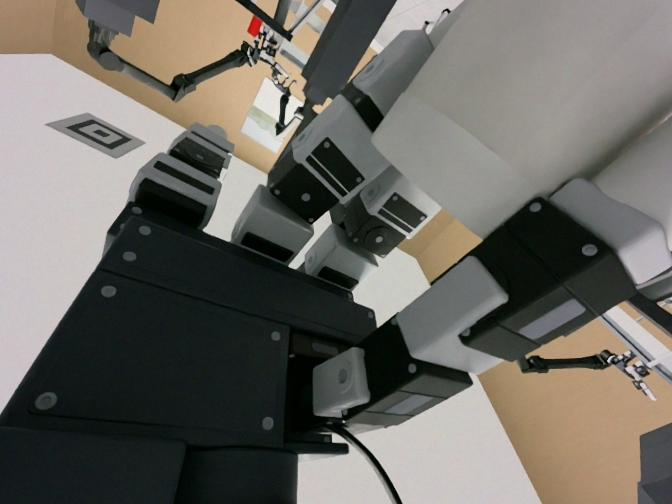

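Emit:
{"api": "move", "payload": {
  "arm2": {"target": [0.7765, -0.6437, 0.95, 0.620, -0.7430, -0.1944, 0.1620], "speed": 0.1, "joints": {"hand_index_mcp": -0.2, "hand_middle_mcp": -0.2, "hand_thumb_mcp": 0.225, "hand_speed": -0.8}},
  "arm5": {"target": [-0.527, 1.797, 0.748, -0.4138, 0.4778, 0.6001, -0.4897], "speed": 0.06},
  "arm6": {"target": [-1.0445, -0.415, 0.985, 0.4301, -0.5127, 0.5692, -0.4776], "speed": 0.12},
  "cameras": ["arm2_cam_wrist", "room_b"]
}}

Emit:
{"api": "zoom_image", "payload": {
  "camera": "room_b",
  "region": [285, 240, 375, 315]
}}

Scene clock: 2916.97 s.
Joint torques (N m): arm1=[-0.73 -17.08 5.6 0.69 0.91 0.01] | arm2=[0.44 -28.22 7.92 0.77 -0.81 -0.01] | arm3=[-1.03 -22.24 11.1 -0.49 0.8 -0.04] | arm4=[0.26 -21.77 9.01 -0.75 1.08 -0.12] | arm5=[0.32 -20.72 8.58 0.32 -0.94 -0.17] | arm6=[0.09 -26.75 13.55 0.91 -1.15 0.23]
Heat: arm1: hottest joint2_rad 57 °C; arm2: hottest joint2_rad 65 °C; arm3: hottest joint3_rad 53 °C; arm4: hottest joint2_rad 67 °C; arm5: hottest joint2_rad 61 °C; arm6: hottest joint2_rad 48 °C.
move: arm2 off_target; arm5 off_target; arm6 off_target
Joint velocities: within noise
arm1, arm3, arm4: as last shown
arm2.joint_positions: joint1_rad=-0.231 joint2_rad=+2.528 joint3_rad=+1.999 joint4_rad=-0.544 joint5_rad=-1.360 joint6_rad=+2.092 hand_index_mcp=-0.208 hand_index_abd=+0.000 hand_index_pip=+0.573 hand_index_dip=+0.694 hand_middle_mcp=-0.207 hand_middle_abd=-0.002 hand_middle_pip=+0.573 hand_middle_dip=+0.693 hand_ring_mcp=+0.988 hand_ring_abd=+0.001 hand_ring_pip=+0.574 hand_ring_dip=+0.696 hand_thumb_cmc=-0.569 hand_thumb_axl=+0.680 hand_thumb_mcp=+0.223 hand_thumb_ipl=+0.170 hand_current_limit=+0.600 hand_speed=-0.800
arm2.joint_status: all done
arm2.hand_state: goal,goal,goal,goal,goal,goal,goal,goal,goal,goal,goal,goal,goal,goal,goal,goal
arm2.index_mcp_current_ma: -15
arm2.index_abd_current_ma: 0
arm2.index_pip_current_ma: -5
arm2.index_dip_current_ma: -2
arm2.middle_mcp_current_ma: -12
arm2.middle_abd_current_ma: -2
arm2.middle_pip_current_ma: -4
arm2.middle_dip_current_ma: -3
arm2.ring_mcp_current_ma: -24
arm2.ring_abd_current_ma: 1
arm2.ring_pip_current_ma: -2
arm2.ring_dip_current_ma: 0
arm2.thumb_cmc_current_ma: 1
arm2.thumb_axl_current_ma: 2
arm2.thumb_mcp_current_ma: -6
arm2.thumb_ipl_current_ma: 3
arm2.hand_goal_index_mcp: -0.200
arm2.hand_goal_index_abd: 0.000
arm2.hand_goal_index_pip: 0.576
arm2.hand_goal_index_dip: 0.696
arm2.hand_goal_middle_mcp: -0.200
arm2.hand_goal_middle_abd: 0.000
arm2.hand_goal_middle_pip: 0.576
arm2.hand_goal_middle_dip: 0.696
arm2.hand_goal_ring_mcp: 1.000
arm2.hand_goal_ring_abd: 0.000
arm2.hand_goal_ring_pip: 0.576
arm2.hand_goal_ring_dip: 0.696
arm2.hand_goal_thumb_cmc: -0.570
arm2.hand_goal_thumb_axl: 0.678
arm2.hand_goal_thumb_mcp: 0.226
arm2.hand_goal_thumb_ipl: 0.168
arm2.hand: x=+0.7772 y=-0.6485 z=+0.9343 quat_wxyz=(-0.616, +0.745, +0.193, -0.168) (m; scene frame)
arm2.hand_target: x=+0.7766 y=-0.6439 z=+0.9500 quat_wxyz=(-0.618, +0.743, +0.199, -0.165) (m; scene frame)
arm2.hand_status: off_target (0.016 m and 0.9 deg from the pose sent, 0.214 m and 1.6 deg at the start; a joint's target at an end of its range on 95 of 95 steps)
arm5.joint_positions: joint1_rad=-0.084 joint2_rad=+2.820 joint3_rad=+2.067 joint4_rad=-1.038 joint5_rad=-1.382 joint6_rad=+1.365 hand_index_mcp=-0.350 hand_index_abd=-0.009 hand_index_pip=+0.601 hand_index_dip=+0.703 hand_middle_mcp=-0.375 hand_middle_abd=-0.008 hand_middle_pip=+0.602 hand_middle_dip=+0.708 hand_ring_mcp=+0.991 hand_ring_abd=+0.001 hand_ring_pip=+0.575 hand_ring_dip=+0.696 hand_thumb_cmc=-0.547 hand_thumb_axl=+0.680 hand_thumb_mcp=+0.102 hand_thumb_ipl=+0.188 hand_current_limit=+0.500 hand_speed=-0.800
arm5.joint_status: not commanded
arm5.hand_state: blocked,goal,blocked,goal,blocked,goal,blocked,goal,goal,goal,goal,goal,blocked,goal,blocked,blocked
arm5.index_mcp_current_ma: 412
arm5.index_abd_current_ma: -29
arm5.index_pip_current_ma: 102
arm5.index_dip_current_ma: 28
arm5.middle_mcp_current_ma: 413
arm5.middle_abd_current_ma: -25
arm5.middle_pip_current_ma: 108
arm5.middle_dip_current_ma: 47
arm5.ring_mcp_current_ma: -35
arm5.ring_abd_current_ma: 4
arm5.ring_pip_current_ma: -2
arm5.ring_dip_current_ma: 0
arm5.thumb_cmc_current_ma: 96
arm5.thumb_axl_current_ma: 10
arm5.thumb_mcp_current_ma: 413
arm5.thumb_ipl_current_ma: 112
arm5.hand_goal_index_mcp: -0.600
arm5.hand_goal_index_abd: 0.000
arm5.hand_goal_index_pip: 0.576
arm5.hand_goal_index_dip: 0.696
arm5.hand_goal_middle_mcp: -0.600
arm5.hand_goal_middle_abd: 0.000
arm5.hand_goal_middle_pip: 0.576
arm5.hand_goal_middle_dip: 0.696
arm5.hand_goal_ring_mcp: 1.000
arm5.hand_goal_ring_abd: 0.000
arm5.hand_goal_ring_pip: 0.576
arm5.hand_goal_ring_dip: 0.696
arm5.hand_goal_thumb_cmc: -0.570
arm5.hand_goal_thumb_axl: 0.678
arm5.hand_goal_thumb_mcp: -0.100
arm5.hand_goal_thumb_ipl: 0.168
arm5.hand: x=-0.5315 y=+1.7834 z=+0.7553 quat_wxyz=(-0.403, +0.484, +0.595, -0.499) (m; scene frame)
arm5.hand_target: x=-0.5266 y=+1.7964 z=+0.7485 quat_wxyz=(-0.414, +0.479, +0.600, -0.489) (m; scene frame)
arm5.hand_status: off_target (0.016 m and 1.9 deg from the pose sent, 0.057 m and 0.6 deg at the start)
arm6.joint_positions: joint1_rad=+1.909 joint2_rad=+2.247 joint3_rad=+1.911 joint4_rad=-0.806 joint5_rad=-1.376 joint6_rad=+2.070 hand_index_mcp=-0.365 hand_index_abd=+0.005 hand_index_pip=+0.599 hand_index_dip=+0.698 hand_middle_mcp=-0.362 hand_middle_abd=+0.193 hand_middle_pip=+0.599 hand_middle_dip=+0.702 hand_ring_mcp=+0.988 hand_ring_abd=+0.002 hand_ring_pip=+0.574 hand_ring_dip=+0.696 hand_thumb_cmc=-0.572 hand_thumb_axl=+0.670 hand_thumb_mcp=+0.112 hand_thumb_ipl=+0.179 hand_current_limit=+0.600 hand_speed=-0.600
arm6.joint_status: not commanded
arm6.hand_state: blocked,goal,blocked,goal,blocked,goal,blocked,goal,goal,goal,goal,goal,goal,goal,blocked,goal
arm6.index_mcp_current_ma: 440
arm6.index_abd_current_ma: 5
arm6.index_pip_current_ma: 46
arm6.index_dip_current_ma: 1
arm6.middle_mcp_current_ma: 440
arm6.middle_abd_current_ma: -8
arm6.middle_pip_current_ma: 45
arm6.middle_dip_current_ma: 8
arm6.ring_mcp_current_ma: -22
arm6.ring_abd_current_ma: 1
arm6.ring_pip_current_ma: -2
arm6.ring_dip_current_ma: 0
arm6.thumb_cmc_current_ma: -2
arm6.thumb_axl_current_ma: -14
arm6.thumb_mcp_current_ma: 440
arm6.thumb_ipl_current_ma: 24
arm6.hand_goal_index_mcp: -0.570
arm6.hand_goal_index_abd: 0.000
arm6.hand_goal_index_pip: 0.576
arm6.hand_goal_index_dip: 0.696
arm6.hand_goal_middle_mcp: -0.570
arm6.hand_goal_middle_abd: 0.200
arm6.hand_goal_middle_pip: 0.576
arm6.hand_goal_middle_dip: 0.696
arm6.hand_goal_ring_mcp: 1.000
arm6.hand_goal_ring_abd: 0.000
arm6.hand_goal_ring_pip: 0.576
arm6.hand_goal_ring_dip: 0.696
arm6.hand_goal_thumb_cmc: -0.570
arm6.hand_goal_thumb_axl: 0.678
arm6.hand_goal_thumb_mcp: -0.070
arm6.hand_goal_thumb_ipl: 0.168
arm6.hand: x=-1.0450 y=-0.3964 z=+0.9367 quat_wxyz=(+0.448, -0.496, +0.588, -0.455) (m; scene frame)
arm6.hand_target: x=-1.0446 y=-0.4122 z=+0.9851 quat_wxyz=(+0.430, -0.512, +0.569, -0.478) (m; scene frame)
arm6.hand_status: off_target (0.052 m and 4.4 deg from the pose sent, 0.290 m and 1.2 deg at the start)
pictures: arm2_cam_wrist, room_b
camera_calibration:
arm2_cam_wrist: T_world_to_cam=[[-0.621067, -0.514921, -0.590874, 0.728695], [-0.00758841, -0.749913, 0.661493, -1.1503], [-0.783721, 0.415315, 0.461839, 0.572627], [0, 0, 0, 1]] pos_world=[0.892619, -0.725228, 0.927023]

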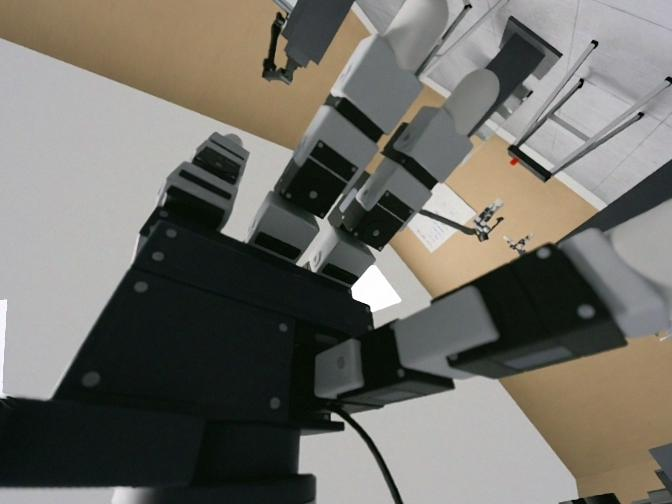

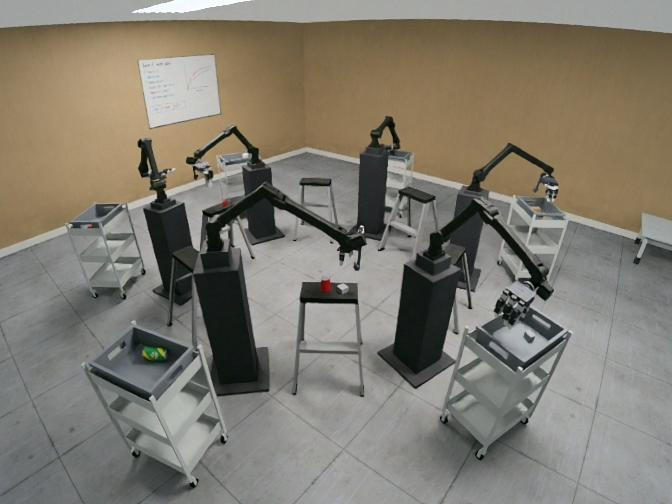

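Scaled by 5.600.

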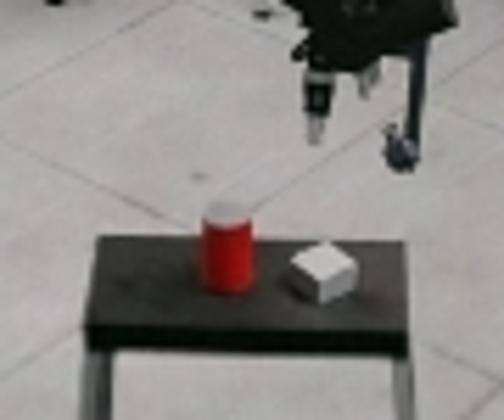

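Emit:
{"api": "move", "payload": {
  "arm1": {"joints": {"joint1_rad": 1.9}, "min_time_s": 2},
  "arm2": {"joints": {"joint1_rad": -1.0}, "min_time_s": 2.5},
  "arm3": {"joints": {"joint1_rad": -1.0, "hand_middle_abd": 0.0, "hand_index_mcp": -0.2, "hand_middle_mcp": -0.2, "hand_speed": -0.6}, "min_time_s": 4},
  "arm5": {"joints": {"hand_index_mcp": -0.28, "hand_middle_mcp": -0.3, "hand_thumb_mcp": 0.16, "hand_speed": -0.92}},
  "arm6": {"joints": {"joint1_rad": -0.055}, "min_time_s": 7},
  "cameras": ["arm5_cam_wrist"]
}}

Scene clock: 2972.80 s.
Joint torques (N m): arm1=[-0.97 -17.03 5.61 0.7 0.89 0.01] | arm2=[0.44 -28.16 7.91 0.79 -0.83 -0.01] | arm3=[0.15 -22.24 11.06 -0.49 0.82 -0.09] | arm4=[0.44 -21.89 9.11 -0.69 1.07 -0.14] | arm5=[0.38 -21.13 8.5 0.31 -0.95 -0.13] | arm6=[0.21 -26.87 13.7 0.96 -1.14 0.21]
Heat: arm1: hottest joint2_rad 56 °C; arm2: hottest joint2_rad 61 °C; arm3: hottest joint3_rad 53 °C; arm4: hottest joint2_rad 67 °C; arm5: hottest joint2_rad 58 °C; arm6: hottest joint3_rad 48 °C.
move: arm1 done; arm2 done; arm3 done; arm5 done; arm6 done
Joint velocities: within noise
arm1.joint_positions: joint1_rad=+1.906 joint2_rad=+1.901 joint3_rad=+1.094 joint4_rad=-0.250 joint5_rad=+1.359 joint6_rad=-2.094 hand_index_mcp=-0.203 hand_index_abd=+0.003 hand_index_pip=+0.578 hand_index_dip=+0.697 hand_middle_mcp=-0.210 hand_middle_abd=+0.190 hand_middle_pip=+0.577 hand_middle_dip=+0.698 hand_ring_mcp=+0.991 hand_ring_abd=-0.002 hand_ring_pip=+0.574 hand_ring_dip=+0.696 hand_thumb_cmc=-0.567 hand_thumb_axl=+0.679 hand_thumb_mcp=+0.224 hand_thumb_ipl=+0.170 hand_current_limit=+0.600 hand_speed=-0.850
arm1.joint_status: all done
arm1.hand_state: goal,goal,goal,goal,goal,goal,goal,goal,goal,goal,goal,goal,goal,goal,goal,goal
arm1.index_mcp_current_ma: -12
arm1.index_abd_current_ma: 8
arm1.index_pip_current_ma: 7
arm1.index_dip_current_ma: 2
arm1.middle_mcp_current_ma: -42
arm1.middle_abd_current_ma: -34
arm1.middle_pip_current_ma: 3
arm1.middle_dip_current_ma: 9
arm1.ring_mcp_current_ma: -41
arm1.ring_abd_current_ma: -5
arm1.ring_pip_current_ma: -7
arm1.ring_dip_current_ma: 0
arm1.thumb_cmc_current_ma: 10
arm1.thumb_axl_current_ma: 3
arm1.thumb_mcp_current_ma: -11
arm1.thumb_ipl_current_ma: 9
arm1.hand_goal_index_mcp: -0.200
arm1.hand_goal_index_abd: 0.000
arm1.hand_goal_index_pip: 0.576
arm1.hand_goal_index_dip: 0.696
arm1.hand_goal_middle_mcp: -0.200
arm1.hand_goal_middle_abd: 0.200
arm1.hand_goal_middle_pip: 0.576
arm1.hand_goal_middle_dip: 0.696
arm1.hand_goal_ring_mcp: 1.000
arm1.hand_goal_ring_abd: 0.000
arm1.hand_goal_ring_pip: 0.576
arm1.hand_goal_ring_dip: 0.696
arm1.hand_goal_thumb_cmc: -0.570
arm1.hand_goal_thumb_axl: 0.678
arm1.hand_goal_thumb_mcp: 0.226
arm1.hand_goal_thumb_ipl: 0.168
arm1.hand: x=-1.4966 y=-1.0474 z=+0.8910 quat_wxyz=(+0.607, -0.735, -0.233, +0.192) (m; scene frame)
arm1.hand_target: x=-1.4971 y=-1.0441 z=+0.9004 quat_wxyz=(+0.607, -0.736, -0.229, +0.193) (m; scene frame)
arm1.hand_status: not commanded
arm2.joint_positions: joint1_rad=-1.004 joint2_rad=+2.528 joint3_rad=+1.999 joint4_rad=-0.544 joint5_rad=-1.360 joint6_rad=+2.092 hand_index_mcp=-0.207 hand_index_abd=+0.000 hand_index_pip=+0.573 hand_index_dip=+0.694 hand_middle_mcp=-0.205 hand_middle_abd=-0.002 hand_middle_pip=+0.573 hand_middle_dip=+0.693 hand_ring_mcp=+0.988 hand_ring_abd=+0.001 hand_ring_pip=+0.574 hand_ring_dip=+0.696 hand_thumb_cmc=-0.569 hand_thumb_axl=+0.680 hand_thumb_mcp=+0.224 hand_thumb_ipl=+0.170 hand_current_limit=+0.600 hand_speed=-0.800
arm2.joint_status: all done
arm2.hand_state: goal,goal,goal,goal,goal,goal,goal,goal,goal,goal,goal,goal,goal,goal,goal,goal
arm2.index_mcp_current_ma: -11
arm2.index_abd_current_ma: 0
arm2.index_pip_current_ma: -5
arm2.index_dip_current_ma: -2
arm2.middle_mcp_current_ma: -9
arm2.middle_abd_current_ma: -2
arm2.middle_pip_current_ma: -4
arm2.middle_dip_current_ma: -3
arm2.ring_mcp_current_ma: -24
arm2.ring_abd_current_ma: 1
arm2.ring_pip_current_ma: -2
arm2.ring_dip_current_ma: 0
arm2.thumb_cmc_current_ma: 1
arm2.thumb_axl_current_ma: 2
arm2.thumb_mcp_current_ma: -4
arm2.thumb_ipl_current_ma: 3
arm2.hand_goal_index_mcp: -0.200
arm2.hand_goal_index_abd: 0.000
arm2.hand_goal_index_pip: 0.576
arm2.hand_goal_index_dip: 0.696
arm2.hand_goal_middle_mcp: -0.200
arm2.hand_goal_middle_abd: 0.000
arm2.hand_goal_middle_pip: 0.576
arm2.hand_goal_middle_dip: 0.696
arm2.hand_goal_ring_mcp: 1.000
arm2.hand_goal_ring_abd: 0.000
arm2.hand_goal_ring_pip: 0.576
arm2.hand_goal_ring_dip: 0.696
arm2.hand_goal_thumb_cmc: -0.570
arm2.hand_goal_thumb_axl: 0.678
arm2.hand_goal_thumb_mcp: 0.226
arm2.hand_goal_thumb_ipl: 0.168
arm2.hand: x=+1.0194 y=-1.1552 z=+0.9346 quat_wxyz=(-0.634, +0.763, -0.102, +0.077) (m; scene frame)
arm2.hand_target: x=+1.0222 y=-1.1523 z=+0.9503 quat_wxyz=(-0.634, +0.763, -0.096, +0.081) (m; scene frame)
arm2.hand_status: not commanded
arm3.joint_positions: joint1_rad=-1.008 joint2_rad=+2.209 joint3_rad=+1.759 joint4_rad=-1.317 joint5_rad=+1.399 joint6_rad=-1.419 hand_index_mcp=-0.207 hand_index_abd=+0.004 hand_index_pip=+0.577 hand_index_dip=+0.699 hand_middle_mcp=-0.205 hand_middle_abd=+0.004 hand_middle_pip=+0.578 hand_middle_dip=+0.699 hand_ring_mcp=-0.265 hand_ring_abd=-0.001 hand_ring_pip=+0.575 hand_ring_dip=+0.694 hand_thumb_cmc=-0.567 hand_thumb_axl=+0.676 hand_thumb_mcp=+0.223 hand_thumb_ipl=+0.170 hand_current_limit=+0.600 hand_speed=-0.600
arm3.joint_status: all done
arm3.hand_state: goal,goal,goal,goal,goal,goal,goal,goal,overload,goal,goal,goal,goal,goal,goal,goal
arm3.index_mcp_current_ma: -5
arm3.index_abd_current_ma: 2
arm3.index_pip_current_ma: 0
arm3.index_dip_current_ma: 1
arm3.middle_mcp_current_ma: -3
arm3.middle_abd_current_ma: 2
arm3.middle_pip_current_ma: 1
arm3.middle_dip_current_ma: 1
arm3.ring_mcp_current_ma: 0
arm3.ring_abd_current_ma: 0
arm3.ring_pip_current_ma: 0
arm3.ring_dip_current_ma: -1
arm3.thumb_cmc_current_ma: 1
arm3.thumb_axl_current_ma: -1
arm3.thumb_mcp_current_ma: -2
arm3.thumb_ipl_current_ma: 1
arm3.hand_goal_index_mcp: -0.200
arm3.hand_goal_index_abd: 0.000
arm3.hand_goal_index_pip: 0.576
arm3.hand_goal_index_dip: 0.696
arm3.hand_goal_middle_mcp: -0.200
arm3.hand_goal_middle_abd: 0.000
arm3.hand_goal_middle_pip: 0.576
arm3.hand_goal_middle_dip: 0.696
arm3.hand_goal_ring_mcp: 1.000
arm3.hand_goal_ring_abd: 0.000
arm3.hand_goal_ring_pip: 0.576
arm3.hand_goal_ring_dip: 0.696
arm3.hand_goal_thumb_cmc: -0.570
arm3.hand_goal_thumb_axl: 0.678
arm3.hand_goal_thumb_mcp: 0.226
arm3.hand_goal_thumb_ipl: 0.168
arm3.hand: x=+1.1888 y=-0.9588 z=+0.9267 quat_wxyz=(-0.408, +0.459, +0.613, -0.498) (m; scene frame)
arm3.hand_target: x=+1.1981 y=-0.9727 z=+0.9533 quat_wxyz=(-0.391, +0.468, +0.606, -0.511) (m; scene frame)
arm3.hand_status: not commanded
arm4: as last shown
arm5.joint_positions: joint1_rad=-0.084 joint2_rad=+2.825 joint3_rad=+2.067 joint4_rad=-1.037 joint5_rad=-1.382 joint6_rad=+1.362 hand_index_mcp=-0.286 hand_index_abd=-0.003 hand_index_pip=+0.578 hand_index_dip=+0.698 hand_middle_mcp=-0.306 hand_middle_abd=-0.003 hand_middle_pip=+0.578 hand_middle_dip=+0.699 hand_ring_mcp=+0.991 hand_ring_abd=+0.001 hand_ring_pip=+0.575 hand_ring_dip=+0.696 hand_thumb_cmc=-0.568 hand_thumb_axl=+0.680 hand_thumb_mcp=+0.158 hand_thumb_ipl=+0.170 hand_current_limit=+0.500 hand_speed=-0.920
arm5.joint_status: all done
arm5.hand_state: goal,goal,goal,goal,goal,goal,goal,goal,goal,goal,goal,goal,goal,goal,goal,goal
arm5.index_mcp_current_ma: -23
arm5.index_abd_current_ma: -9
arm5.index_pip_current_ma: 8
arm5.index_dip_current_ma: 8
arm5.middle_mcp_current_ma: -23
arm5.middle_abd_current_ma: -10
arm5.middle_pip_current_ma: 8
arm5.middle_dip_current_ma: 9
arm5.ring_mcp_current_ma: -35
arm5.ring_abd_current_ma: 4
arm5.ring_pip_current_ma: -2
arm5.ring_dip_current_ma: 0
arm5.thumb_cmc_current_ma: 7
arm5.thumb_axl_current_ma: 8
arm5.thumb_mcp_current_ma: -11
arm5.thumb_ipl_current_ma: 8
arm5.hand_goal_index_mcp: -0.280
arm5.hand_goal_index_abd: 0.000
arm5.hand_goal_index_pip: 0.576
arm5.hand_goal_index_dip: 0.696
arm5.hand_goal_middle_mcp: -0.300
arm5.hand_goal_middle_abd: 0.000
arm5.hand_goal_middle_pip: 0.576
arm5.hand_goal_middle_dip: 0.696
arm5.hand_goal_ring_mcp: 1.000
arm5.hand_goal_ring_abd: 0.000
arm5.hand_goal_ring_pip: 0.576
arm5.hand_goal_ring_dip: 0.696
arm5.hand_goal_thumb_cmc: -0.570
arm5.hand_goal_thumb_axl: 0.678
arm5.hand_goal_thumb_mcp: 0.160
arm5.hand_goal_thumb_ipl: 0.168
arm5.hand: x=-0.5310 y=+1.7821 z=+0.7523 quat_wxyz=(-0.403, +0.484, +0.595, -0.499) (m; scene frame)
arm5.hand_target: x=-0.5267 y=+1.7962 z=+0.7484 quat_wxyz=(-0.414, +0.479, +0.600, -0.489) (m; scene frame)
arm5.hand_status: not commanded
arm6.joint_positions: joint1_rad=-0.058 joint2_rad=+2.247 joint3_rad=+1.911 joint4_rad=-0.806 joint5_rad=-1.376 joint6_rad=+2.070 hand_index_mcp=-0.366 hand_index_abd=+0.005 hand_index_pip=+0.599 hand_index_dip=+0.698 hand_middle_mcp=-0.362 hand_middle_abd=+0.193 hand_middle_pip=+0.599 hand_middle_dip=+0.702 hand_ring_mcp=+0.988 hand_ring_abd=+0.002 hand_ring_pip=+0.574 hand_ring_dip=+0.696 hand_thumb_cmc=-0.572 hand_thumb_axl=+0.670 hand_thumb_mcp=+0.112 hand_thumb_ipl=+0.179 hand_current_limit=+0.600 hand_speed=-0.600
arm6.joint_status: all done
arm6.hand_state: blocked,goal,blocked,goal,blocked,goal,blocked,goal,goal,goal,goal,goal,goal,goal,blocked,goal
arm6.index_mcp_current_ma: 440
arm6.index_abd_current_ma: 5
arm6.index_pip_current_ma: 47
arm6.index_dip_current_ma: 1
arm6.middle_mcp_current_ma: 440
arm6.middle_abd_current_ma: -8
arm6.middle_pip_current_ma: 45
arm6.middle_dip_current_ma: 8
arm6.ring_mcp_current_ma: -22
arm6.ring_abd_current_ma: 1
arm6.ring_pip_current_ma: -2
arm6.ring_dip_current_ma: 0
arm6.thumb_cmc_current_ma: -2
arm6.thumb_axl_current_ma: -14
arm6.thumb_mcp_current_ma: 440
arm6.thumb_ipl_current_ma: 25
arm6.hand_goal_index_mcp: -0.570
arm6.hand_goal_index_abd: 0.000
arm6.hand_goal_index_pip: 0.576
arm6.hand_goal_index_dip: 0.696
arm6.hand_goal_middle_mcp: -0.570
arm6.hand_goal_middle_abd: 0.200
arm6.hand_goal_middle_pip: 0.576
arm6.hand_goal_middle_dip: 0.696
arm6.hand_goal_ring_mcp: 1.000
arm6.hand_goal_ring_abd: 0.000
arm6.hand_goal_ring_pip: 0.576
arm6.hand_goal_ring_dip: 0.696
arm6.hand_goal_thumb_cmc: -0.570
arm6.hand_goal_thumb_axl: 0.678
arm6.hand_goal_thumb_mcp: -0.070
arm6.hand_goal_thumb_ipl: 0.168
arm6.hand: x=-1.8870 y=+0.4230 z=+0.9533 quat_wxyz=(-0.140, +0.207, +0.742, -0.623) (m; scene frame)
arm6.hand_target: x=-1.9011 y=+0.4256 z=+1.0020 quat_wxyz=(-0.168, +0.181, +0.745, -0.620) (m; scene frame)
arm6.hand_status: not commanded
pictures: arm5_cam_wrist
camera_calibration:
arm5_cam_wrist: T_world_to_cam=[[0.272874, -0.778014, -0.565893, 1.99442], [0.663008, -0.274146, 0.696609, 0.270608], [-0.697109, -0.565278, 0.441022, 0.431836], [0, 0, 0, 1]] pos_world=[-0.422603, 1.86998, 0.749669]

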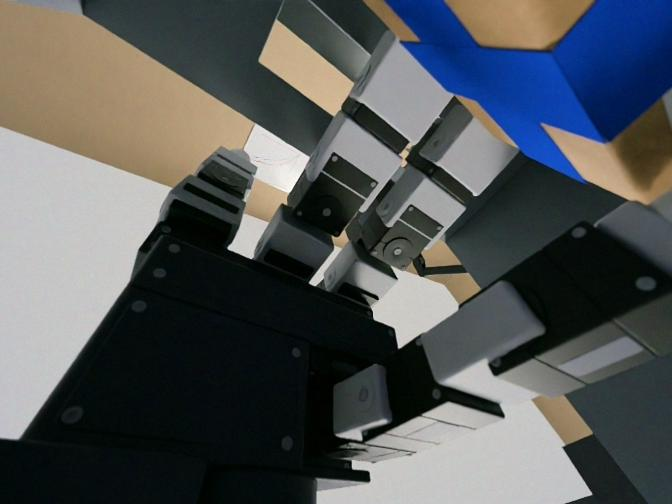

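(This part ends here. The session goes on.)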